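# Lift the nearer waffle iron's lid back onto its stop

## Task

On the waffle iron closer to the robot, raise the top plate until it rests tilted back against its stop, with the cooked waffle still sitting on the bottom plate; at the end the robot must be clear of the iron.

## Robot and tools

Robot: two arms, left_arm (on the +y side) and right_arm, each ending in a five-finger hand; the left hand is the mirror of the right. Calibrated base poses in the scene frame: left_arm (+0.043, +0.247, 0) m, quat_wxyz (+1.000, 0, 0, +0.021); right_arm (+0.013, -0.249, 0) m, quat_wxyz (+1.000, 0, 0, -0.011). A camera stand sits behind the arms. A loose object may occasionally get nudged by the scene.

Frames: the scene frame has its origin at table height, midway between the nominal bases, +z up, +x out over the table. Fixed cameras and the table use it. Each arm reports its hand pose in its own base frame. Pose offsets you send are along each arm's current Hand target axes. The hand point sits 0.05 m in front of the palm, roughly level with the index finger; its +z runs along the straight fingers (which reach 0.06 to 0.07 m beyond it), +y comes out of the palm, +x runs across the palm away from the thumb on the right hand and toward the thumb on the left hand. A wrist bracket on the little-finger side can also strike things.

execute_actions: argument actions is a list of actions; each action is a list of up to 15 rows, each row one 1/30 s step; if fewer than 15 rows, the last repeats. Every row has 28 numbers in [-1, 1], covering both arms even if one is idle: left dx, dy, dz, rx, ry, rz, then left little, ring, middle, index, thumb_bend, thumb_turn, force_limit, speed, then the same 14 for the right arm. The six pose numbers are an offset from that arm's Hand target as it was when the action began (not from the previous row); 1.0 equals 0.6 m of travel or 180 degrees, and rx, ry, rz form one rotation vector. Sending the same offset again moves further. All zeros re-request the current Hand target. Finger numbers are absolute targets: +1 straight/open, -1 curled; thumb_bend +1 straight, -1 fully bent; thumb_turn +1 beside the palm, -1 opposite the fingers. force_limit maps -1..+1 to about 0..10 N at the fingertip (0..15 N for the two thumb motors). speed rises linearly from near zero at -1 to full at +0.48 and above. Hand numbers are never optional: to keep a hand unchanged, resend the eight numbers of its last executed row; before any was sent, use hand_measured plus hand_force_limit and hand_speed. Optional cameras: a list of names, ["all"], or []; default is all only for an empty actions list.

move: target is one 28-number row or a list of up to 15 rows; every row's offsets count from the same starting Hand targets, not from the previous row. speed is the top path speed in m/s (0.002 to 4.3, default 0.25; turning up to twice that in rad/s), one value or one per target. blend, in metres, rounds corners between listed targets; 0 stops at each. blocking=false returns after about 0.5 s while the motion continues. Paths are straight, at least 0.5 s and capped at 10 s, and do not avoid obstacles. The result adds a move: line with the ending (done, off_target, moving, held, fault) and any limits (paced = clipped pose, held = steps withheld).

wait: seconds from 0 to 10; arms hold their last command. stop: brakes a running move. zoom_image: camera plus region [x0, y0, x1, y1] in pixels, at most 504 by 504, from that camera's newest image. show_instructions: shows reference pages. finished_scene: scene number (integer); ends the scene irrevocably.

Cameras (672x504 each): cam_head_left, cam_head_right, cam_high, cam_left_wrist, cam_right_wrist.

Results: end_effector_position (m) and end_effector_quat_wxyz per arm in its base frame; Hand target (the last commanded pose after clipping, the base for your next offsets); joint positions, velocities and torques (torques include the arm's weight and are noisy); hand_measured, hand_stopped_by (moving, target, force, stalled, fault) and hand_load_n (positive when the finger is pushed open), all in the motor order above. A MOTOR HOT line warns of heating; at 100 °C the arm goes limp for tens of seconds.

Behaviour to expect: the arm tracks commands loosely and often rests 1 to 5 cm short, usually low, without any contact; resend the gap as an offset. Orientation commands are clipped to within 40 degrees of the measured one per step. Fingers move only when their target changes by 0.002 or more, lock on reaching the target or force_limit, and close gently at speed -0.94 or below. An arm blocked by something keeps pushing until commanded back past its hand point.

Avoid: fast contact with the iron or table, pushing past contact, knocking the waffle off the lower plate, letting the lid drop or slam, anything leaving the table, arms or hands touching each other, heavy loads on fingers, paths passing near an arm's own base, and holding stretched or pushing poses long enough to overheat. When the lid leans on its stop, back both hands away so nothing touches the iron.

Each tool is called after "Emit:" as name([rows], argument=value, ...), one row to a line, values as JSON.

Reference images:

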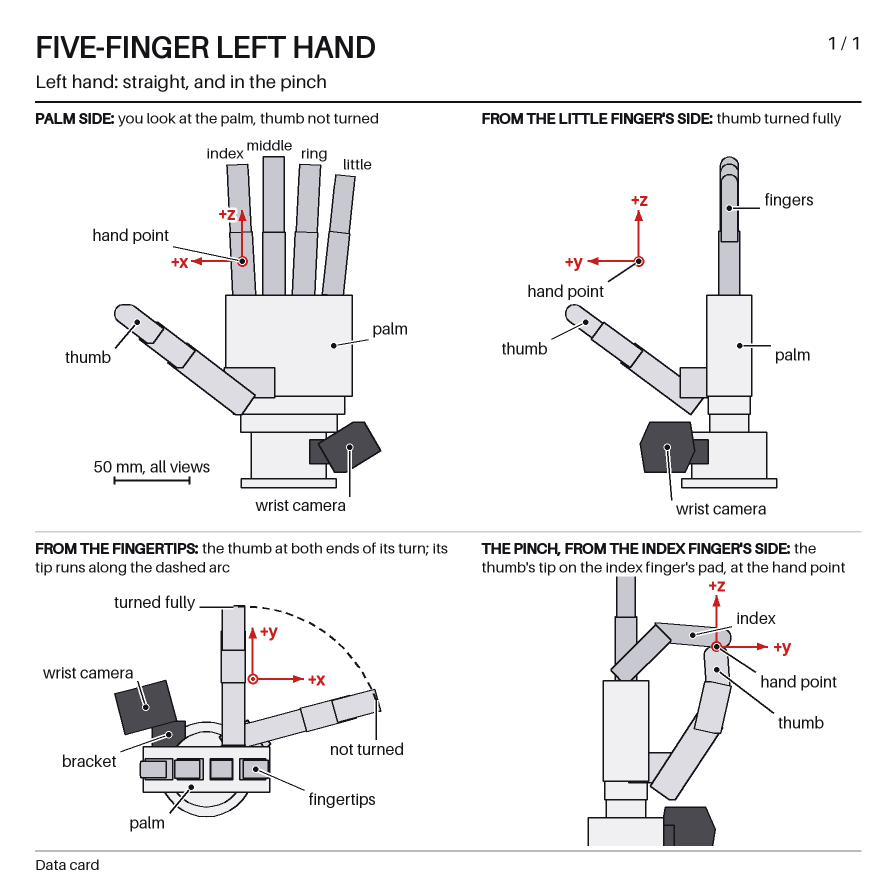

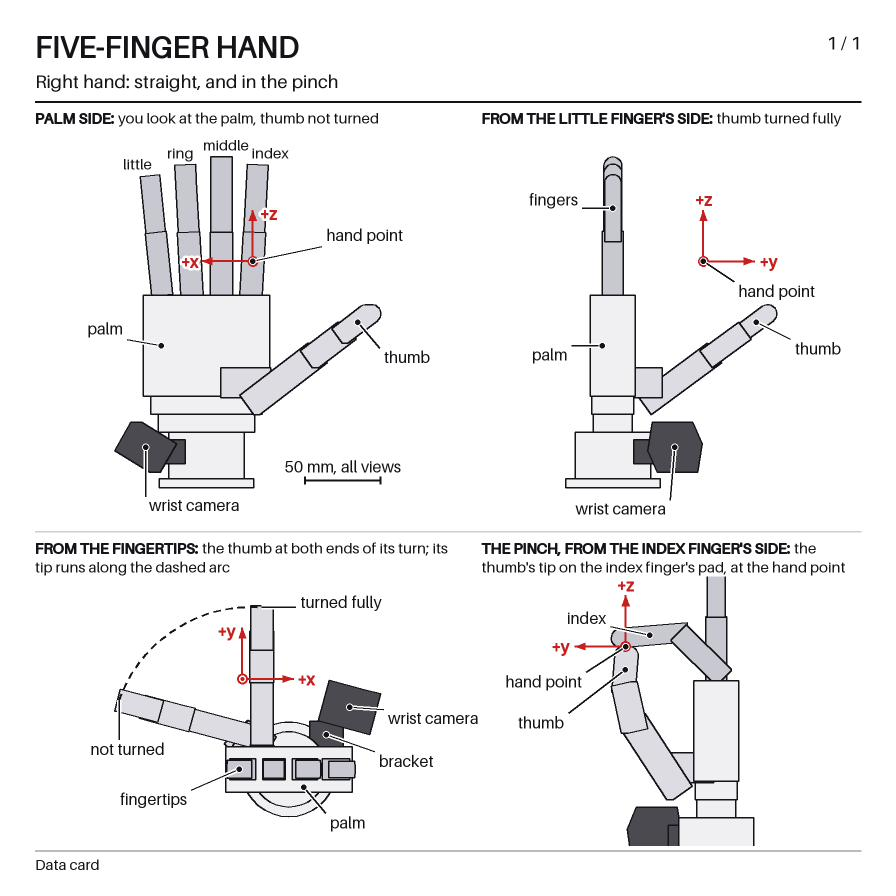

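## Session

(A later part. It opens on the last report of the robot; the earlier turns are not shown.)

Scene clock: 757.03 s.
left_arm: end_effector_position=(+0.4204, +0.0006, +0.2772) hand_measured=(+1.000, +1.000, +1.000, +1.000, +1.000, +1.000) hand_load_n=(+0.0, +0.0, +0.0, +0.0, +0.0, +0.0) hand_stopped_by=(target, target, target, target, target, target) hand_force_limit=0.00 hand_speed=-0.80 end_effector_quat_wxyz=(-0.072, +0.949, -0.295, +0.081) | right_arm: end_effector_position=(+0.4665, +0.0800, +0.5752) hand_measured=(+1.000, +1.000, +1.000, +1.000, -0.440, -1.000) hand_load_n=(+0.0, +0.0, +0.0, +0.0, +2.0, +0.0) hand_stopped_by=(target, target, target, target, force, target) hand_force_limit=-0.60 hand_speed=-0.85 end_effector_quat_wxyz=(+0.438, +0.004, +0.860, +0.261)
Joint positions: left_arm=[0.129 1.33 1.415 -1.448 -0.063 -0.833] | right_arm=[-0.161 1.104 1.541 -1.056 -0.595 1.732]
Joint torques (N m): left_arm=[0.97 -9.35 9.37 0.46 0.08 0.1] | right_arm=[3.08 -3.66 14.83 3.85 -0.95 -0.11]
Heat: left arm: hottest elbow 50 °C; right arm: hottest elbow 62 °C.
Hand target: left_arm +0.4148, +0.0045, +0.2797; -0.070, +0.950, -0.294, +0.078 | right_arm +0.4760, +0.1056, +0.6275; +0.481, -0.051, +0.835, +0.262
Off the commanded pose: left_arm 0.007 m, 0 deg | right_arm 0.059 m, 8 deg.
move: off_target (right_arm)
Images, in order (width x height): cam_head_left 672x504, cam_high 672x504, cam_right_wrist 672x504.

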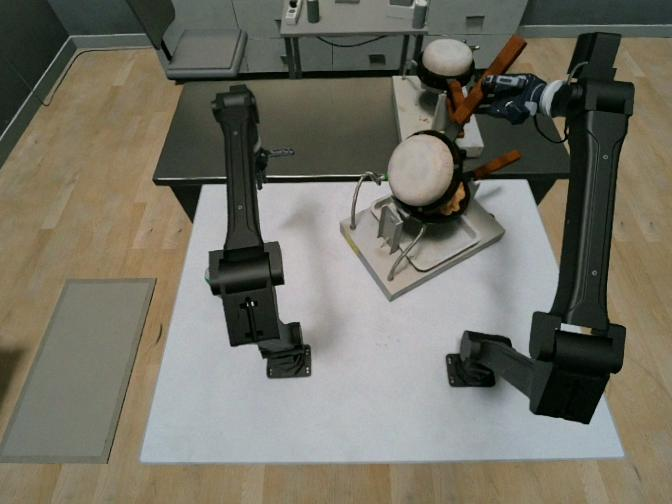

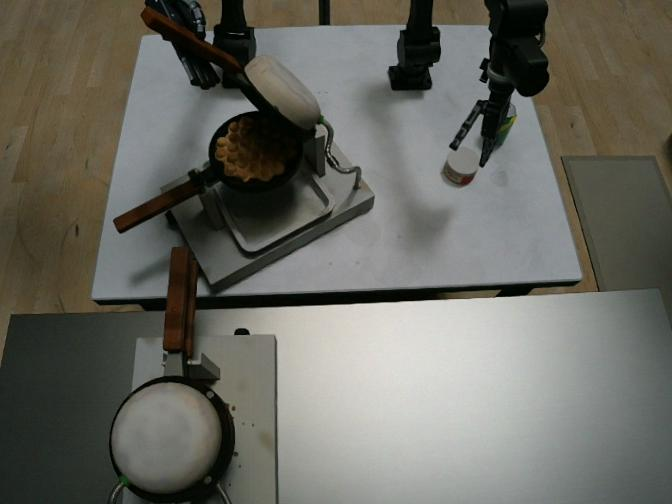

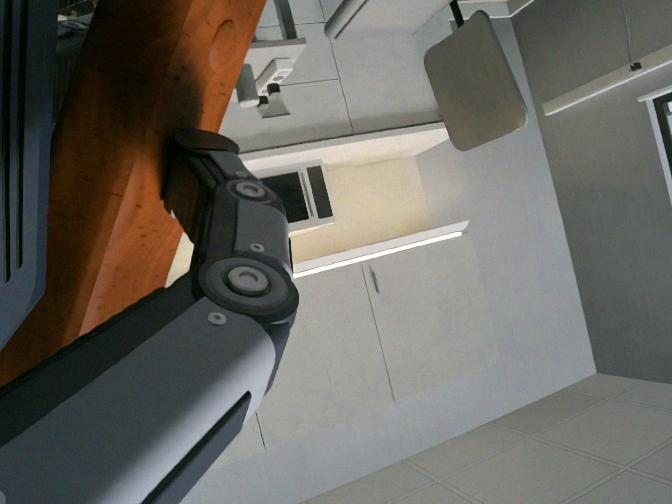

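Emit:
move([
  [0,0,0,0,0,0,1,1,1,1,1,1,0,-0.8,0.0548,0.212,-0.0155,0.0406,-0.018,-0.1019,1,1,1,1,-1,-1,-0.6,-0.85],
], cameras=["cam_right_wrist","cam_high","cam_head_left"], speed=0.1)

Scene clock: 767.87 s.
left_arm: end_effector_position=(+0.4204, +0.0006, +0.2772) hand_measured=(+1.000, +1.000, +1.000, +1.000, +1.000, +1.000) hand_load_n=(+0.0, +0.0, +0.0, +0.0, +0.0, +0.0) hand_stopped_by=(target, target, target, target, target, target) hand_force_limit=0.00 hand_speed=-0.80 end_effector_quat_wxyz=(-0.072, +0.949, -0.295, +0.081) | right_arm: end_effector_position=(+0.3912, +0.1997, +0.6351) hand_measured=(+1.000, +1.000, +1.000, +1.000, -0.440, -1.000) hand_load_n=(+0.0, +0.0, +0.0, +0.0, +1.0, +0.5) hand_stopped_by=(target, target, target, target, force, target) hand_force_limit=-0.60 hand_speed=-0.85 end_effector_quat_wxyz=(+0.527, -0.130, +0.830, +0.127)
Joint positions: left_arm=[0.129 1.33 1.415 -1.448 -0.063 -0.833] | right_arm=[0.304 0.997 1.636 -1.066 -0.079 1.616]
Joint torques (N m): left_arm=[1.03 -9.23 9.37 0.46 0.08 0.11] | right_arm=[0.97 0.21 11.08 3.69 -0.15 -0.01]
Heat: left arm: hottest elbow 50 °C; right arm: hottest elbow 66 °C.
Hand target: left_arm +0.4148, +0.0045, +0.2797; -0.070, +0.950, -0.294, +0.078 | right_arm +0.4084, +0.2156, +0.6534; +0.542, -0.145, +0.817, +0.130
Off the commanded pose: left_arm 0.007 m, 0 deg | right_arm 0.030 m, 3 deg.
move: off_target (right_arm)
Images, in order (width x height): cam_head_left 672x504, cam_high 672x504, cam_right_wrist 672x504.

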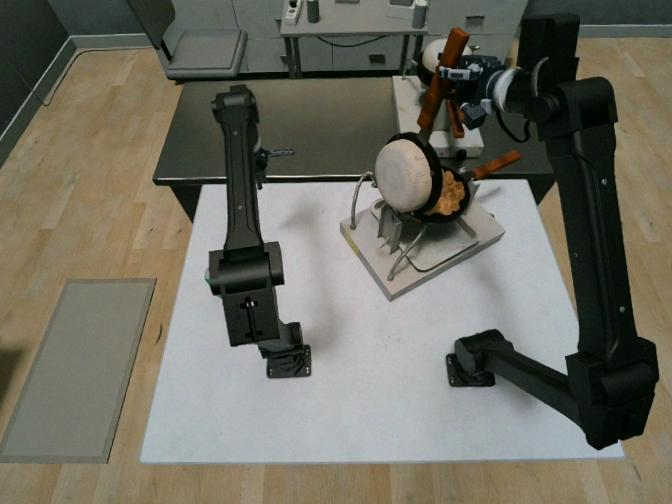

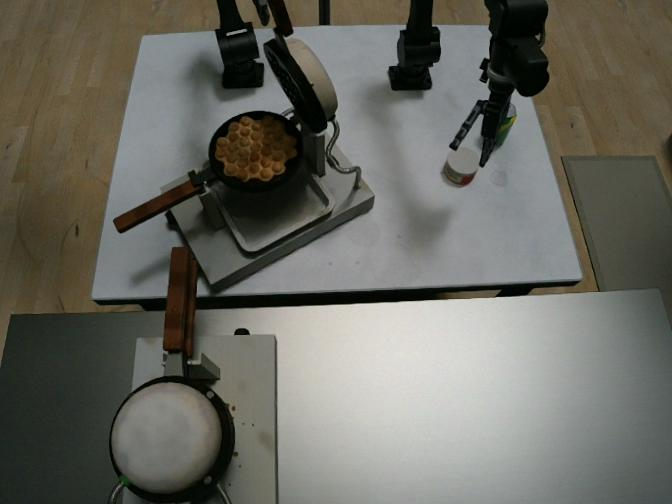

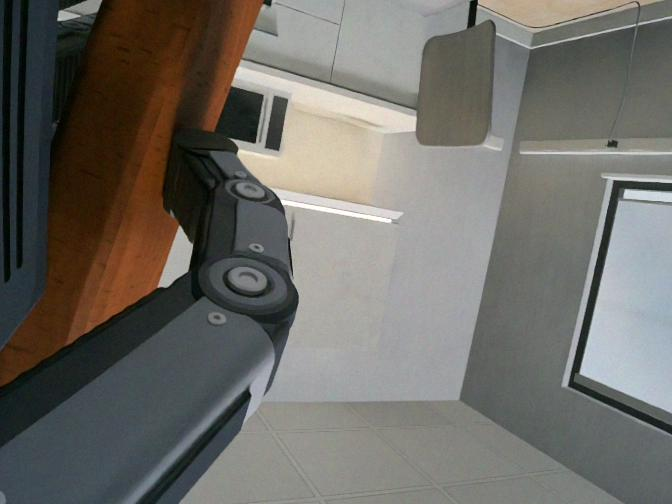

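Emit:
move([
  [0,0,0,0,0,0,1,1,1,1,1,1,0,-0.8,0.0346,0.1607,-0.0146,0.0304,-0.0135,-0.0764,1,1,1,1,-1,-1,-0.6,-0.85],
], cameras=["cam_right_wrist","cam_high","cam_head_left"], speed=0.06)

Scene clock: 778.83 s.
left_arm: end_effector_position=(+0.4204, +0.0006, +0.2772) hand_measured=(+1.000, +1.000, +1.000, +1.000, +1.000, +1.000) hand_load_n=(+0.0, +0.0, +0.0, +0.0, +0.0, -0.5) hand_stopped_by=(target, target, target, target, target, target) hand_force_limit=0.00 hand_speed=-0.80 end_effector_quat_wxyz=(-0.072, +0.949, -0.295, +0.081) | right_arm: end_effector_position=(+0.3387, +0.2811, +0.6273) hand_measured=(+1.000, +1.000, +1.000, +1.000, -0.438, -1.000) hand_load_n=(+0.0, +0.5, +0.0, +0.0, +6.0, +0.5) hand_stopped_by=(target, target, target, target, force, target) hand_force_limit=-0.60 hand_speed=-0.85 end_effector_quat_wxyz=(+0.558, -0.215, +0.801, +0.024)
Joint positions: left_arm=[0.129 1.33 1.415 -1.448 -0.063 -0.833] | right_arm=[0.735 0.989 1.636 -1.066 0.397 1.523]
Joint torques (N m): left_arm=[0.91 -9.23 9.36 0.4 0.08 0.1] | right_arm=[-0.09 -0.32 9.35 4.94 0.36 -0.01]
Heat: left arm: hottest elbow 50 °C; right arm: hottest elbow 64 °C.
Hand target: left_arm +0.4148, +0.0045, +0.2797; -0.070, +0.950, -0.294, +0.078 | right_arm +0.3567, +0.2995, +0.6429; +0.578, -0.213, +0.788, +0.028
Off the commanded pose: left_arm 0.007 m, 0 deg | right_arm 0.030 m, 3 deg.
move: off_target (right_arm)
Images, in order (width x height): cam_head_left 672x504, cam_high 672x504, cam_right_wrist 672x504.

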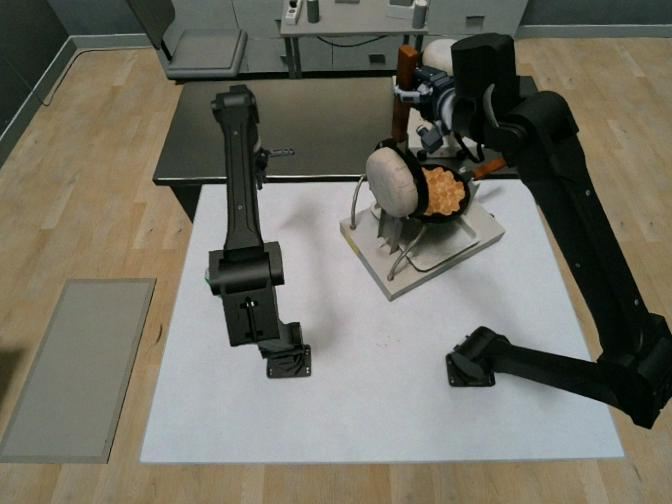

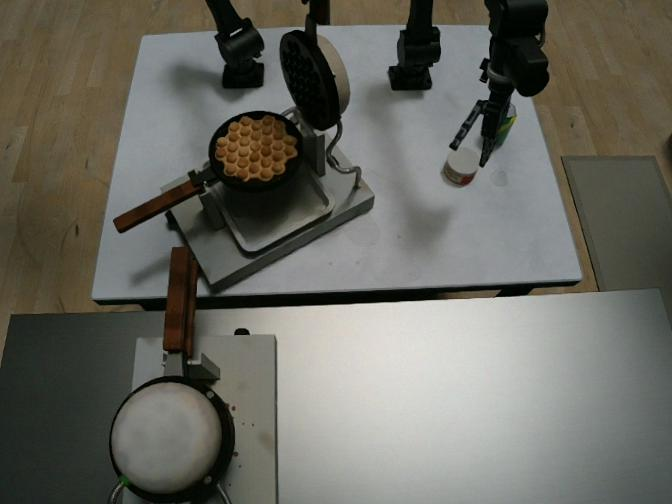

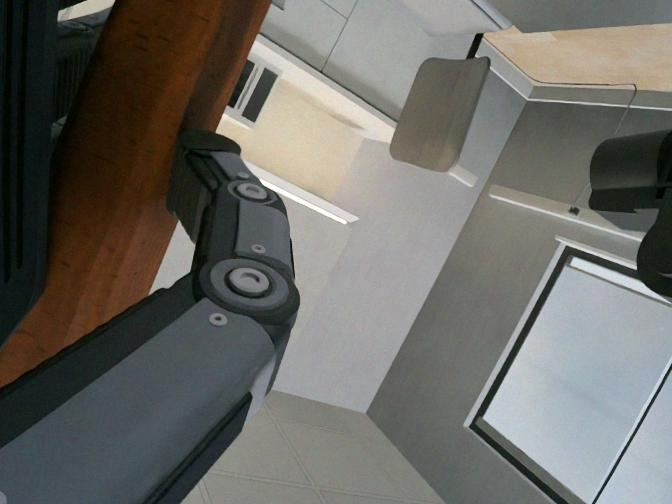

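Emit:
move([
  [0,0,0,0,0,0,1,1,1,1,1,1,0,-0.8,0.0188,0.108,-0.0117,0.0203,-0.009,-0.051,1,1,1,1,-1,-1,-0.6,-0.85],
], cameras=["cam_right_wrist","cam_high","cam_head_left"], speed=0.05)

Scene clock: 788.53 s.
left_arm: end_effector_position=(+0.4204, +0.0006, +0.2772) hand_measured=(+1.000, +1.000, +1.000, +1.000, +1.000, +1.000) hand_load_n=(+0.0, +0.0, +0.0, +0.0, +0.0, +0.0) hand_stopped_by=(target, target, target, target, target, target) hand_force_limit=0.00 hand_speed=-0.80 end_effector_quat_wxyz=(-0.072, +0.949, -0.295, +0.081) | right_arm: end_effector_position=(+0.3058, +0.3311, +0.6110) hand_measured=(+1.000, +1.000, +1.000, +1.000, -0.438, -1.000) hand_load_n=(+0.0, +0.0, +0.0, +0.0, +12.5, +1.5) hand_stopped_by=(target, target, target, target, force, target) hand_force_limit=-0.60 hand_speed=-0.85 end_effector_quat_wxyz=(+0.578, -0.267, +0.770, -0.044)
Joint positions: left_arm=[0.129 1.33 1.415 -1.448 -0.063 -0.833] | right_arm=[0.99 1.013 1.609 -1.034 0.684 1.448]
Joint torques (N m): left_arm=[0.97 -9.29 9.37 0.47 0.07 0.09] | right_arm=[-0.62 -0.79 8.51 5.57 0.64 -0.01]
Heat: left arm: hottest elbow 50 °C; right arm: hottest elbow 61 °C.
Hand target: left_arm +0.4148, +0.0045, +0.2797; -0.070, +0.950, -0.294, +0.078 | right_arm +0.3237, +0.3529, +0.6219; +0.596, -0.257, +0.760, -0.040
Off the commanded pose: left_arm 0.007 m, 0 deg | right_arm 0.030 m, 3 deg.
move: off_target (right_arm)
Images, in order (width x height): cam_head_left 672x504, cam_high 672x504, cam_right_wrist 672x504.

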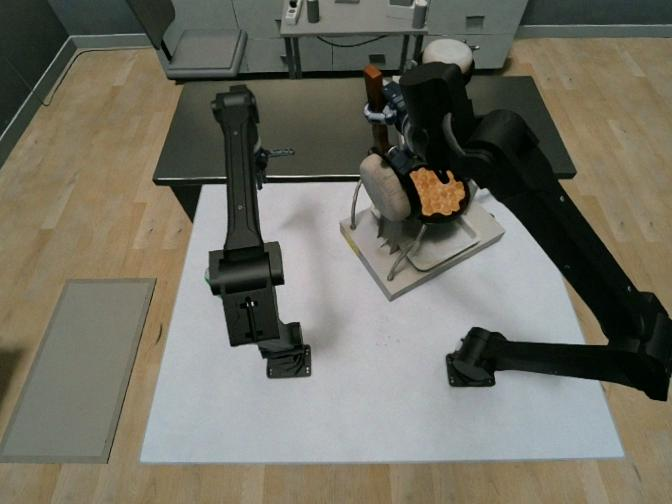

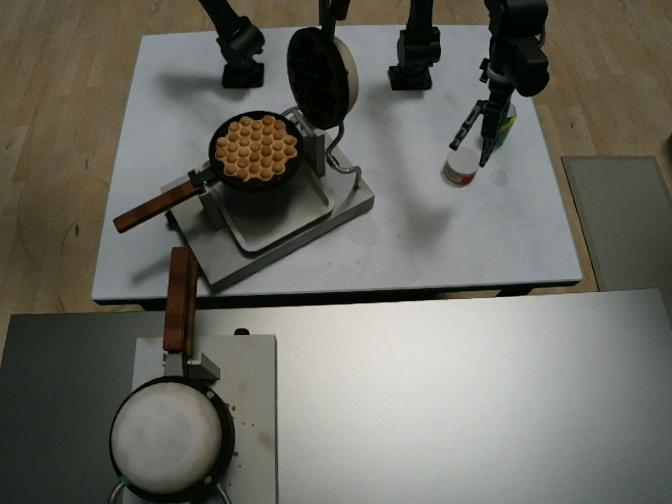

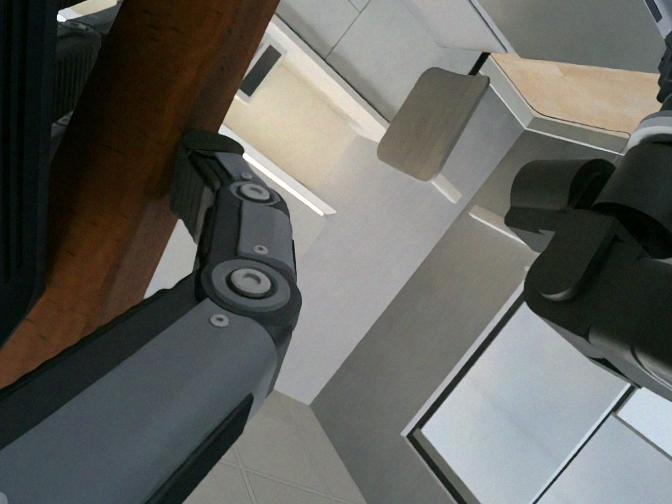

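Emit:
zoom_image(camera="cam_high", region=[200, 0, 400, 200])

Emit:
zoom_image(camera="cam_head_left", region=[320, 50, 500, 250])

Scaled by 2.520 from the camera's 672x504 image, which has a finer 960x720 frame.

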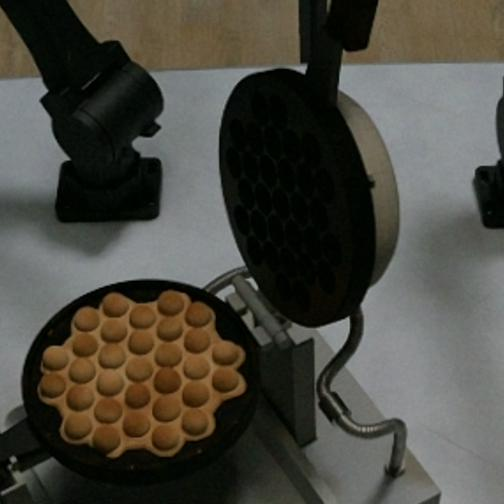

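Scaled by 2.520 from the camera's 672x504 image, which has a finer 960x720 frame.

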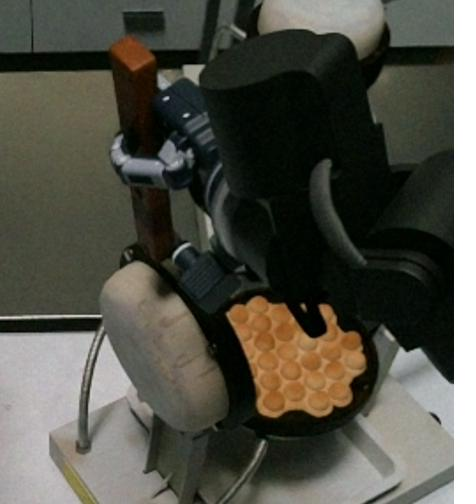

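Emit:
move([
  [0,0,0,0,0,0,1,1,1,1,1,1,0,-0.8,0.0054,0.0434,-0.0055,0.0081,-0.0036,-0.0204,1,1,1,1,-1,-1,-0.6,-0.85],
], cameras=["cam_right_wrist","cam_high","cam_head_left"], speed=0.05)

Emit:
zoom_image(camera="cam_high", region=[200, 0, 400, 200])

Emit:
zoom_image(camera="cam_head_left", region=[320, 50, 500, 250])

Scene clock: 836.53 s.
left_arm: end_effector_position=(+0.4204, +0.0006, +0.2772) hand_measured=(+1.000, +1.000, +1.000, +1.000, +1.000, +1.000) hand_load_n=(+0.0, +0.0, +0.0, +0.0, +0.0, +0.0) hand_stopped_by=(target, target, target, target, target, target) hand_force_limit=0.00 hand_speed=-0.80 end_effector_quat_wxyz=(-0.072, +0.949, -0.295, +0.081) | right_arm: end_effector_position=(+0.2957, +0.3484, +0.6022) hand_measured=(+1.000, +1.000, +1.000, +1.000, -0.438, -1.000) hand_load_n=(-0.5, +0.0, +0.0, +0.0, +15.0, +2.0) hand_stopped_by=(target, target, target, target, force, target) hand_force_limit=-0.60 hand_speed=-0.85 end_effector_quat_wxyz=(+0.586, -0.280, +0.757, -0.071)
Joint positions: left_arm=[0.129 1.33 1.415 -1.448 -0.063 -0.833] | right_arm=[1.071 1.024 1.586 -1.005 0.786 1.42]
Joint torques (N m): left_arm=[0.91 -9.41 9.36 0.49 0.09 0.09] | right_arm=[-0.44 -0.91 8.61 5.46 0.57 -0.06]
Heat: left arm: hottest elbow 50 °C; right arm: hottest elbow 53 °C.
Hand target: left_arm +0.4148, +0.0045, +0.2797; -0.070, +0.950, -0.294, +0.078 | right_arm +0.3113, +0.3732, +0.6105; +0.602, -0.273, +0.748, -0.067
Off the commanded pose: left_arm 0.007 m, 0 deg | right_arm 0.030 m, 2 deg.
move: off_target (right_arm)
Images, in order (width x height): cam_head_left 672x504, cam_high 672x504, cam_right_wrist 672x504.

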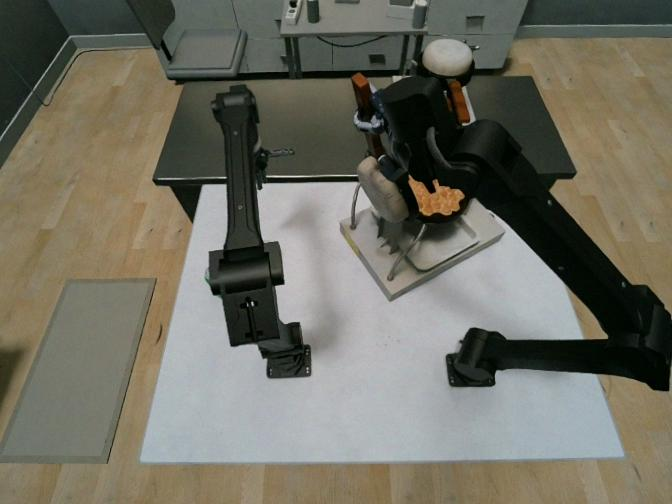

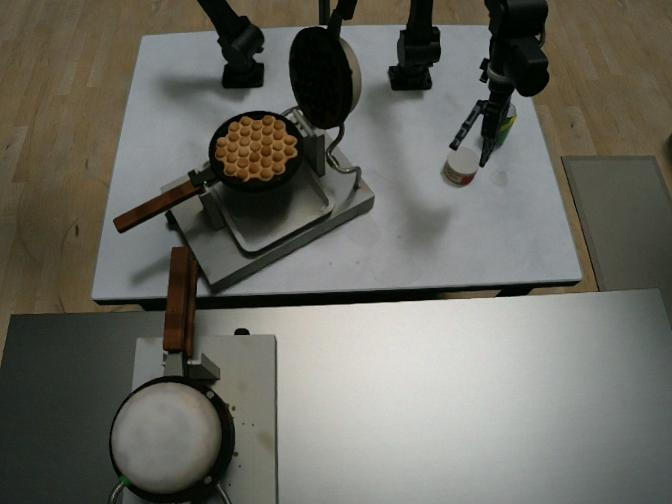

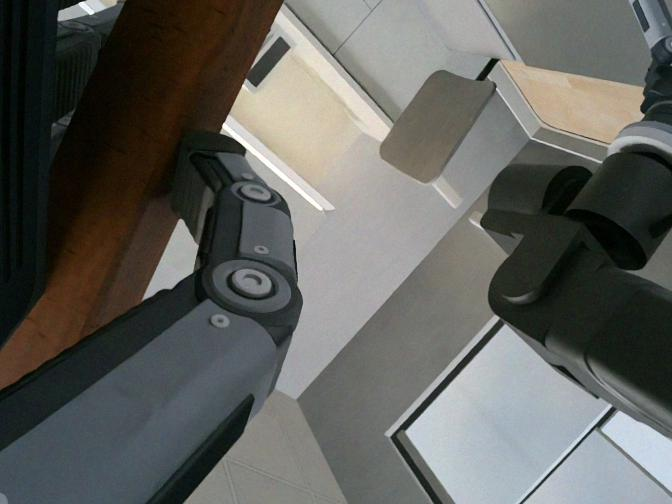

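Scaled by 2.520 from the camera's 672x504 image, which has a finer 960x720 frame.

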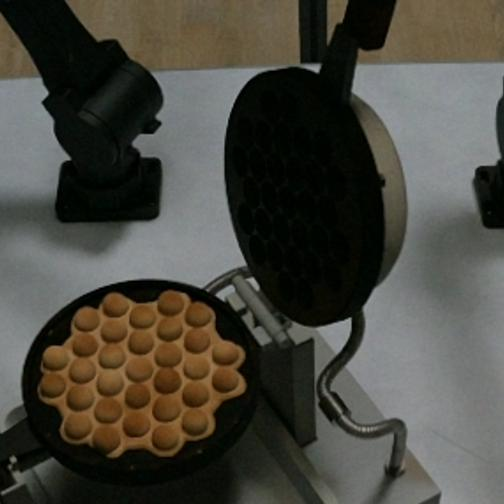

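Scaled by 2.520 from the camera's 672x504 image, which has a finer 960x720 frame.

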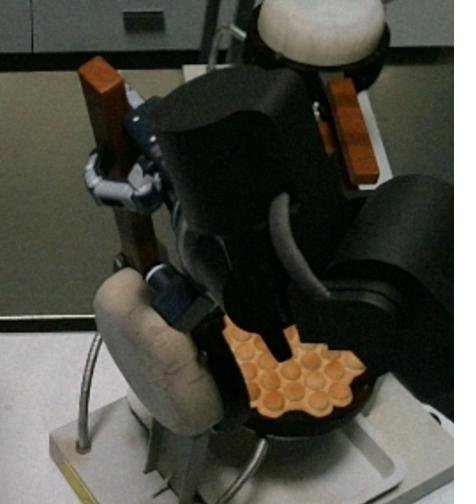

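Emit:
move([
  [0,0,0,0,0,0,1,1,1,1,1,1,0,-0.8,0.0054,0.0434,-0.0055,0.0081,-0.0036,-0.0204,1,1,1,1,-1,-1,-0.6,-0.85],
], cameras=["cam_high","cam_head_left"], speed=0.08)

Emit:
zoom_image(camera="cam_high", region=[200, 0, 400, 200])

Emit:
zoom_image(camera="cam_head_left", region=[320, 50, 500, 250])

Scene clock: 847.77 s.
left_arm: end_effector_position=(+0.4204, +0.0006, +0.2772) hand_measured=(+1.000, +1.000, +1.000, +1.000, +1.000, +1.000) hand_load_n=(+0.0, +0.0, +0.0, +0.0, +0.0, +0.0) hand_stopped_by=(target, target, target, target, target, target) hand_force_limit=0.00 hand_speed=-0.80 end_effector_quat_wxyz=(-0.072, +0.949, -0.295, +0.081) | right_arm: end_effector_position=(+0.2972, +0.3512, +0.6013) hand_measured=(+1.000, +1.000, +1.000, +1.000, -0.436, -1.000) hand_load_n=(+0.0, +0.0, +0.0, +0.0, +24.5, +3.0) hand_stopped_by=(target, target, target, target, force, target) hand_force_limit=-0.60 hand_speed=-0.85 end_effector_quat_wxyz=(+0.600, -0.260, +0.750, -0.100)
Joint positions: left_arm=[0.129 1.33 1.415 -1.448 -0.063 -0.833] | right_arm=[1.116 1.031 1.565 -0.965 0.9 1.419]
Joint torques (N m): left_arm=[0.91 -9.23 9.36 0.47 0.09 0.1] | right_arm=[1.67 -0.32 8.31 5.15 -0.34 -0.42]
Heat: left arm: hottest elbow 50 °C; right arm: hottest elbow 52 °C.
Hand target: left_arm +0.4148, +0.0045, +0.2797; -0.070, +0.950, -0.294, +0.078 | right_arm +0.2992, +0.3927, +0.5974; +0.607, -0.290, +0.734, -0.094
Off the commanded pose: left_arm 0.007 m, 0 deg | right_arm 0.042 m, 4 deg.
move: off_target (right_arm)
Images, in order (width x height): cam_head_left 672x504, cam_high 672x504.

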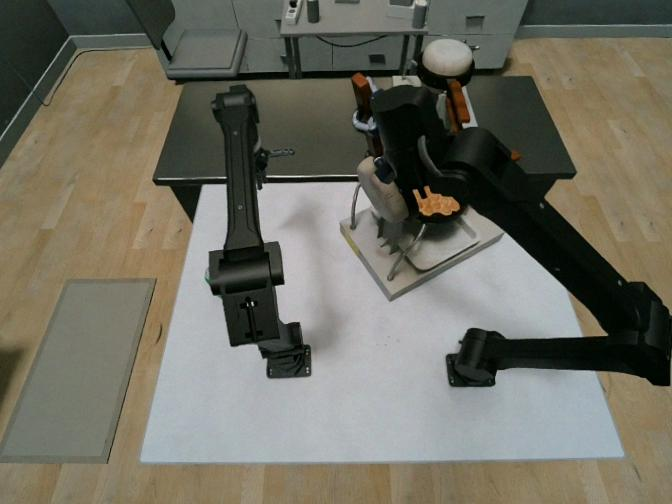

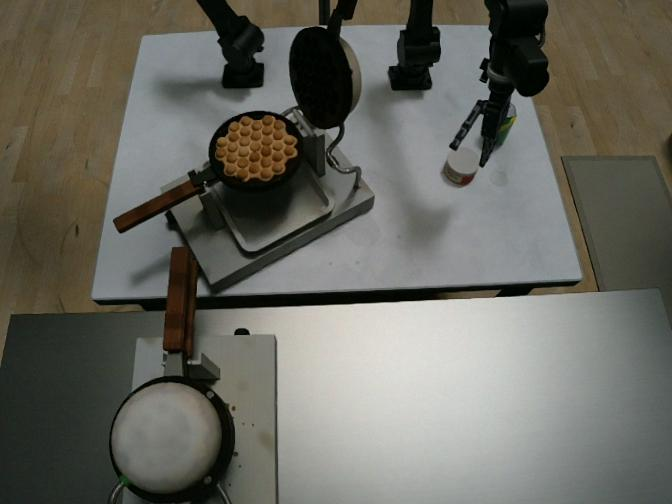

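Scaled by 2.520 from the camera's 672x504 image, which has a finer 960x720 frame.

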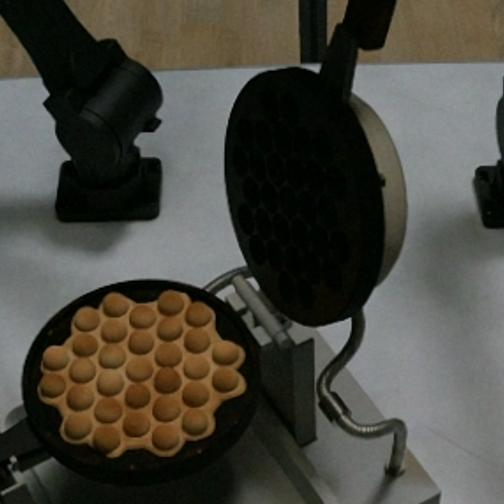

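Scaled by 2.520 from the camera's 672x504 image, which has a finer 960x720 frame.

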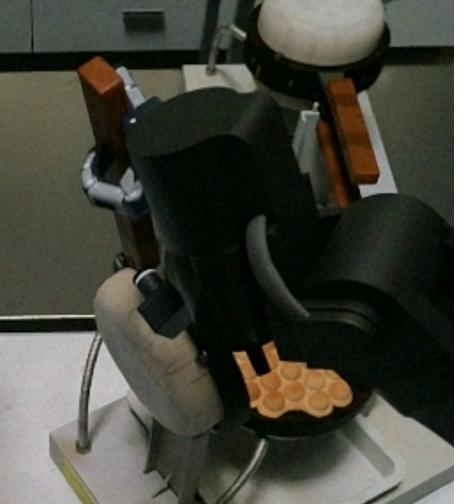

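Emit:
move([
  [0,0,0,0,0,0,1,1,1,1,1,1,0,-0.8,-0.0027,-0.0653,0.0105,-0.0122,0.0054,0.0306,1,1,1,1,-0.3,-1,-0.6,-0.85],
  [0,0,0,0,0,0,1,1,1,1,1,1,0,-0.8,-0.0027,-0.0653,0.0105,-0.0122,0.0054,0.0306,1,1,1,1,0.9,-1,-0.6,-0.5],
], cameras=["cam_high","cam_head_left","cam_right_wrist"], speed=0.08)

Emit:
zoom_image(camera="cam_head_left", region=[320, 50, 500, 250])

Scene clock: 862.37 s.
left_arm: end_effector_position=(+0.4204, +0.0006, +0.2772) hand_measured=(+1.000, +1.000, +1.000, +1.000, +1.000, +1.000) hand_load_n=(+0.0, +0.0, +0.0, +0.0, +0.0, +0.0) hand_stopped_by=(target, target, target, target, target, target) hand_force_limit=0.00 hand_speed=-0.80 end_effector_quat_wxyz=(-0.072, +0.949, -0.295, +0.081) | right_arm: end_effector_position=(+0.2956, +0.3508, +0.6056) hand_measured=(+1.000, +1.000, +1.000, +1.000, +0.900, -1.000) hand_load_n=(+0.0, +0.0, -0.5, +0.0, +0.0, +0.0) hand_stopped_by=(target, target, target, target, target, target) hand_force_limit=-0.60 hand_speed=-0.50 end_effector_quat_wxyz=(+0.594, -0.280, +0.752, -0.051)
Joint positions: left_arm=[0.129 1.33 1.415 -1.448 -0.063 -0.833] | right_arm=[1.057 1.011 1.566 -0.957 0.745 1.41]
Joint torques (N m): left_arm=[0.97 -9.23 9.35 0.46 0.08 0.1] | right_arm=[-2.37 -0.32 10.77 2.95 0.08 0.16]
Heat: left arm: hottest elbow 50 °C; right arm: hottest elbow 53 °C.
Hand target: left_arm +0.4148, +0.0045, +0.2797; -0.070, +0.950, -0.294, +0.078 | right_arm +0.3176, +0.3630, +0.6164; +0.599, -0.265, +0.754, -0.054
Off the commanded pose: left_arm 0.007 m, 0 deg | right_arm 0.027 m, 2 deg.
move: off_target (right_arm); target 2's new numbers were sent with right_arm's hand 0.027 m and 2 deg from that target
Images, in order (width x height): cam_head_left 672x504, cam_high 672x504, cam_right_wrist 672x504.

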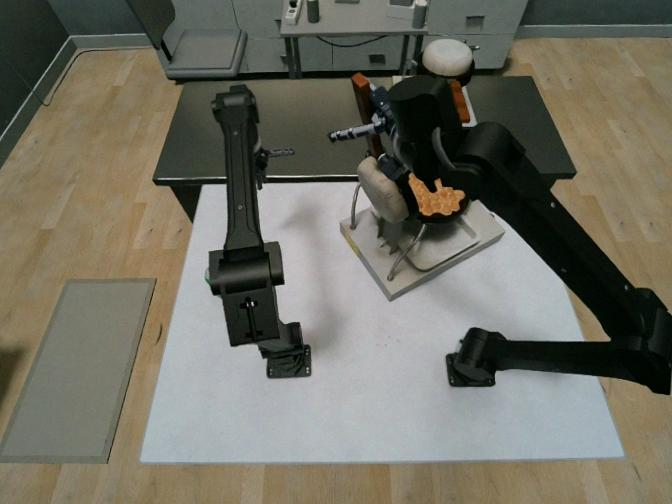

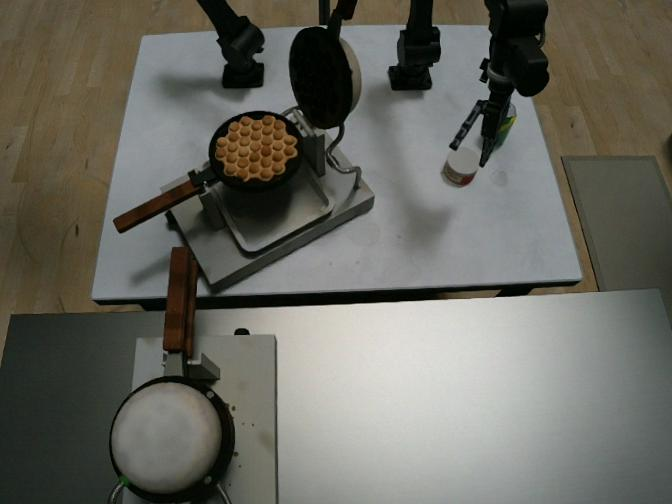

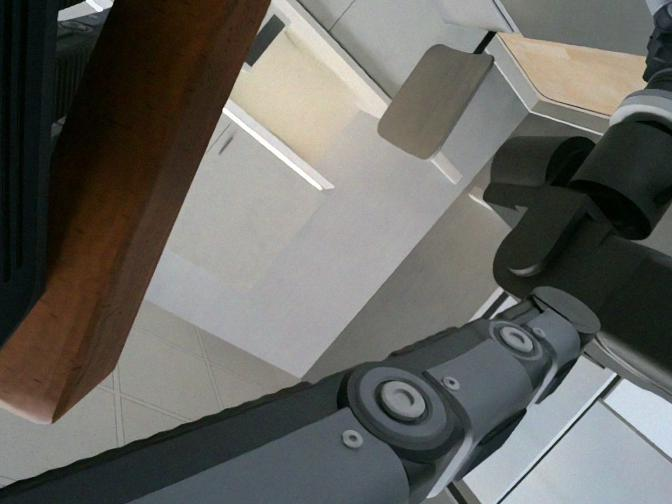

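Scaled by 2.520 from the camera's 672x504 image, which has a finer 960x720 frame.

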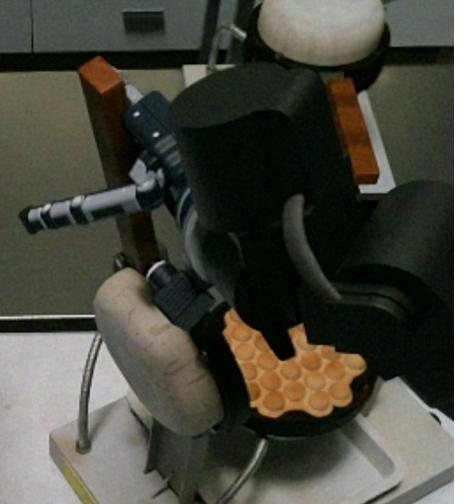

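Emit:
move([
  [0,0,0,0,0,0,1,1,1,1,1,1,0,-0.8,0.004,-0.02,-0.045,0,0,0,1,1,1,1,0.9,-1,-0.6,-0.5],
  [0,0,0,0,0,0,1,1,1,1,1,1,0,-0.8,0.006,-0.035,-0.2,0,0,0,1,1,1,1,0.9,-1,-0.6,-0.5],
], cameras=["cam_high","cam_head_left","cam_right_wrist"], speed=0.08)

Emit:
zoom_image(camera="cam_head_left", region=[320, 50, 500, 250])

Scene clock: 892.77 s.
left_arm: end_effector_position=(+0.4204, +0.0006, +0.2772) hand_measured=(+1.000, +1.000, +1.000, +1.000, +1.000, +1.000) hand_load_n=(+0.0, +0.0, -0.5, +0.0, +0.0, +0.0) hand_stopped_by=(target, target, target, target, target, target) hand_force_limit=0.00 hand_speed=-0.80 end_effector_quat_wxyz=(-0.072, +0.949, -0.295, +0.081) | right_arm: end_effector_position=(+0.2155, +0.3195, +0.6335) hand_measured=(+1.000, +1.000, +1.000, +1.000, +0.900, -1.000) hand_load_n=(+0.0, +0.0, +0.0, +0.0, +0.0, -0.5) hand_stopped_by=(target, target, target, target, target, target) hand_force_limit=-0.60 hand_speed=-0.50 end_effector_quat_wxyz=(+0.590, -0.279, +0.754, -0.070)
Joint positions: left_arm=[0.129 1.33 1.415 -1.448 -0.063 -0.833] | right_arm=[1.336 0.977 1.69 -1.308 1.019 1.621]
Joint torques (N m): left_arm=[0.97 -9.17 9.37 0.43 0.08 0.09] | right_arm=[0.26 -2.73 9.73 1.18 0.64 0.29]
Heat: left arm: hottest elbow 50 °C; right arm: hottest elbow 56 °C.
Hand target: left_arm +0.4148, +0.0045, +0.2797; -0.070, +0.950, -0.294, +0.078 | right_arm +0.2124, +0.3151, +0.6549; +0.599, -0.265, +0.754, -0.054
Off the commanded pose: left_arm 0.007 m, 0 deg | right_arm 0.022 m, 3 deg.
move: off_target (right_arm)
Images, in order (width x height): cam_head_left 672x504, cam_high 672x504, cam_right_wrist 672x504.

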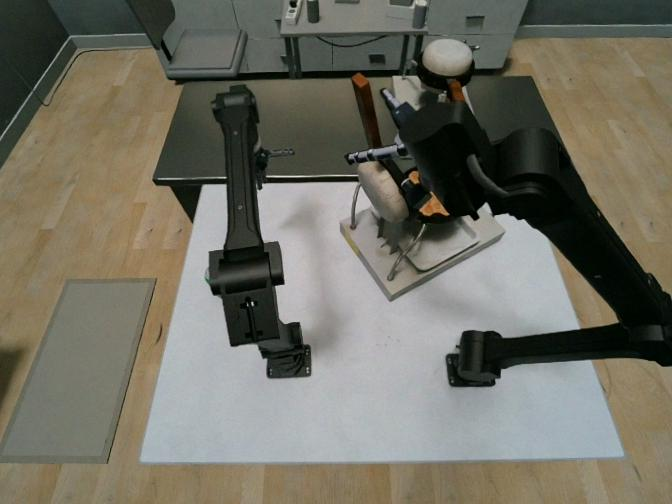

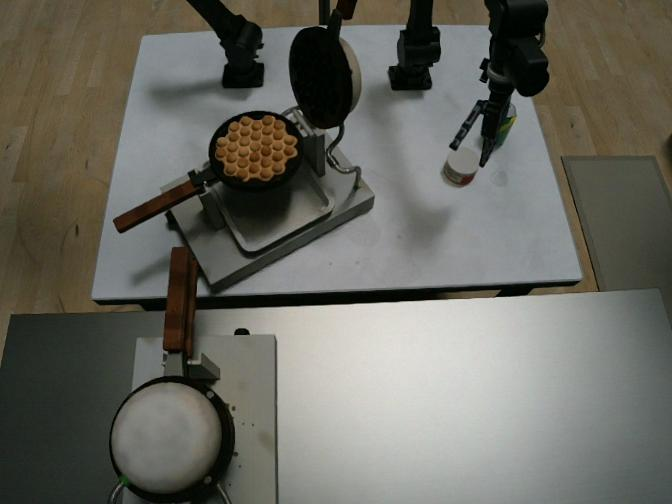

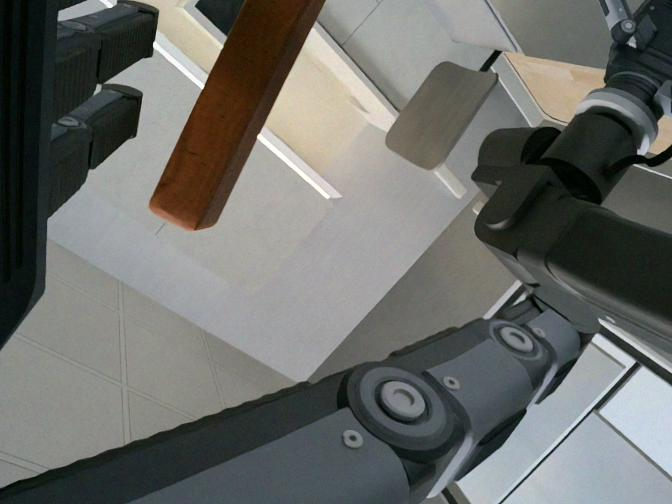

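Scaled by 2.520 from the camera's 672x504 image, which has a finer 960x720 frame.

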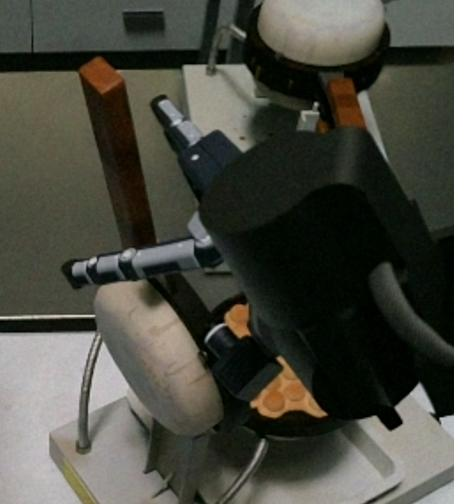

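Emit:
move([
  [0,0,0,0,0,0,1,1,1,1,1,1,0,-0.8,0.056,-0.235,0.014,0,0,0,1,1,1,1,0.9,-1,-0.6,-0.5],
], cameras=["cam_high","cam_head_left"], speed=0.15)

Scene clock: 901.97 s.
left_arm: end_effector_position=(+0.4204, +0.0006, +0.2772) hand_measured=(+1.000, +1.000, +1.000, +1.000, +1.000, +1.000) hand_load_n=(+0.0, +0.0, +0.0, -0.5, +0.0, +0.0) hand_stopped_by=(target, target, target, target, target, target) hand_force_limit=0.00 hand_speed=-0.80 end_effector_quat_wxyz=(-0.072, +0.949, -0.295, +0.081) | right_arm: end_effector_position=(+0.2660, +0.1855, +0.6624) hand_measured=(+1.000, +1.000, +1.000, +1.000, +0.900, -1.000) hand_load_n=(+0.0, +0.0, +0.0, +0.0, +0.5, +0.0) hand_stopped_by=(target, target, target, target, target, target) hand_force_limit=-0.60 hand_speed=-0.50 end_effector_quat_wxyz=(+0.583, -0.269, +0.765, -0.054)
Joint positions: left_arm=[0.129 1.33 1.415 -1.448 -0.063 -0.833] | right_arm=[0.633 0.817 1.69 -1.217 0.367 1.268]
Joint torques (N m): left_arm=[0.91 -9.29 9.37 0.44 0.09 0.1] | right_arm=[-0.85 -0.32 7.83 2.69 -0.06 -0.02]
Heat: left arm: hottest elbow 50 °C; right arm: hottest elbow 54 °C.
Hand target: left_arm +0.4148, +0.0045, +0.2797; -0.070, +0.950, -0.294, +0.078 | right_arm +0.2627, +0.1810, +0.6793; +0.599, -0.265, +0.754, -0.054
Off the commanded pose: left_arm 0.007 m, 0 deg | right_arm 0.018 m, 2 deg.
move: off_target (right_arm)
Images, in order (width x height): cam_head_left 672x504, cam_high 672x504.

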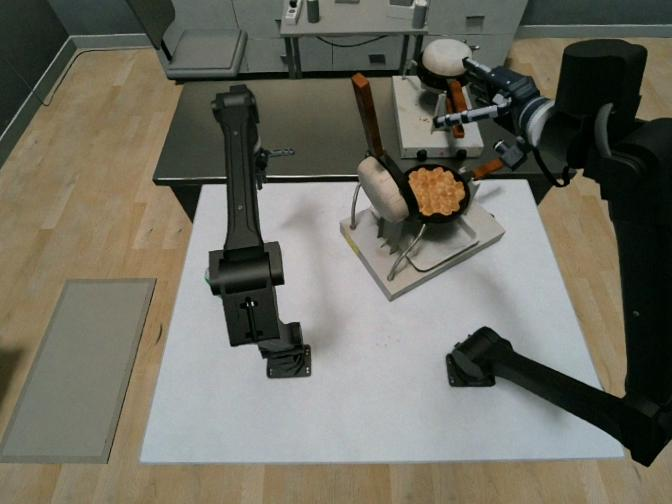

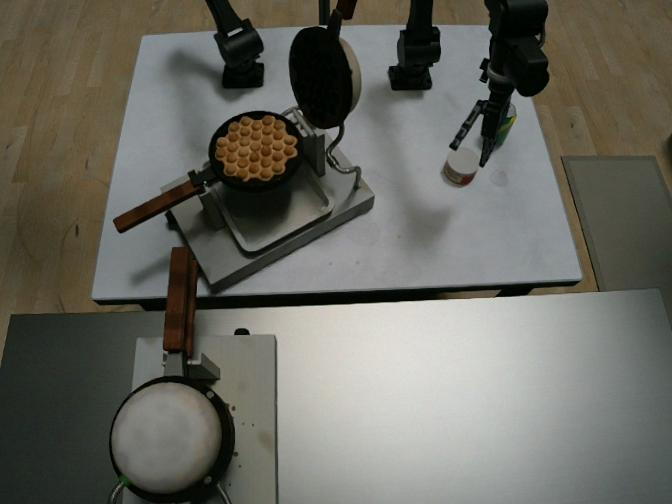

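Emit:
finished_scene(scene=1)

The scene is finished: the task was done.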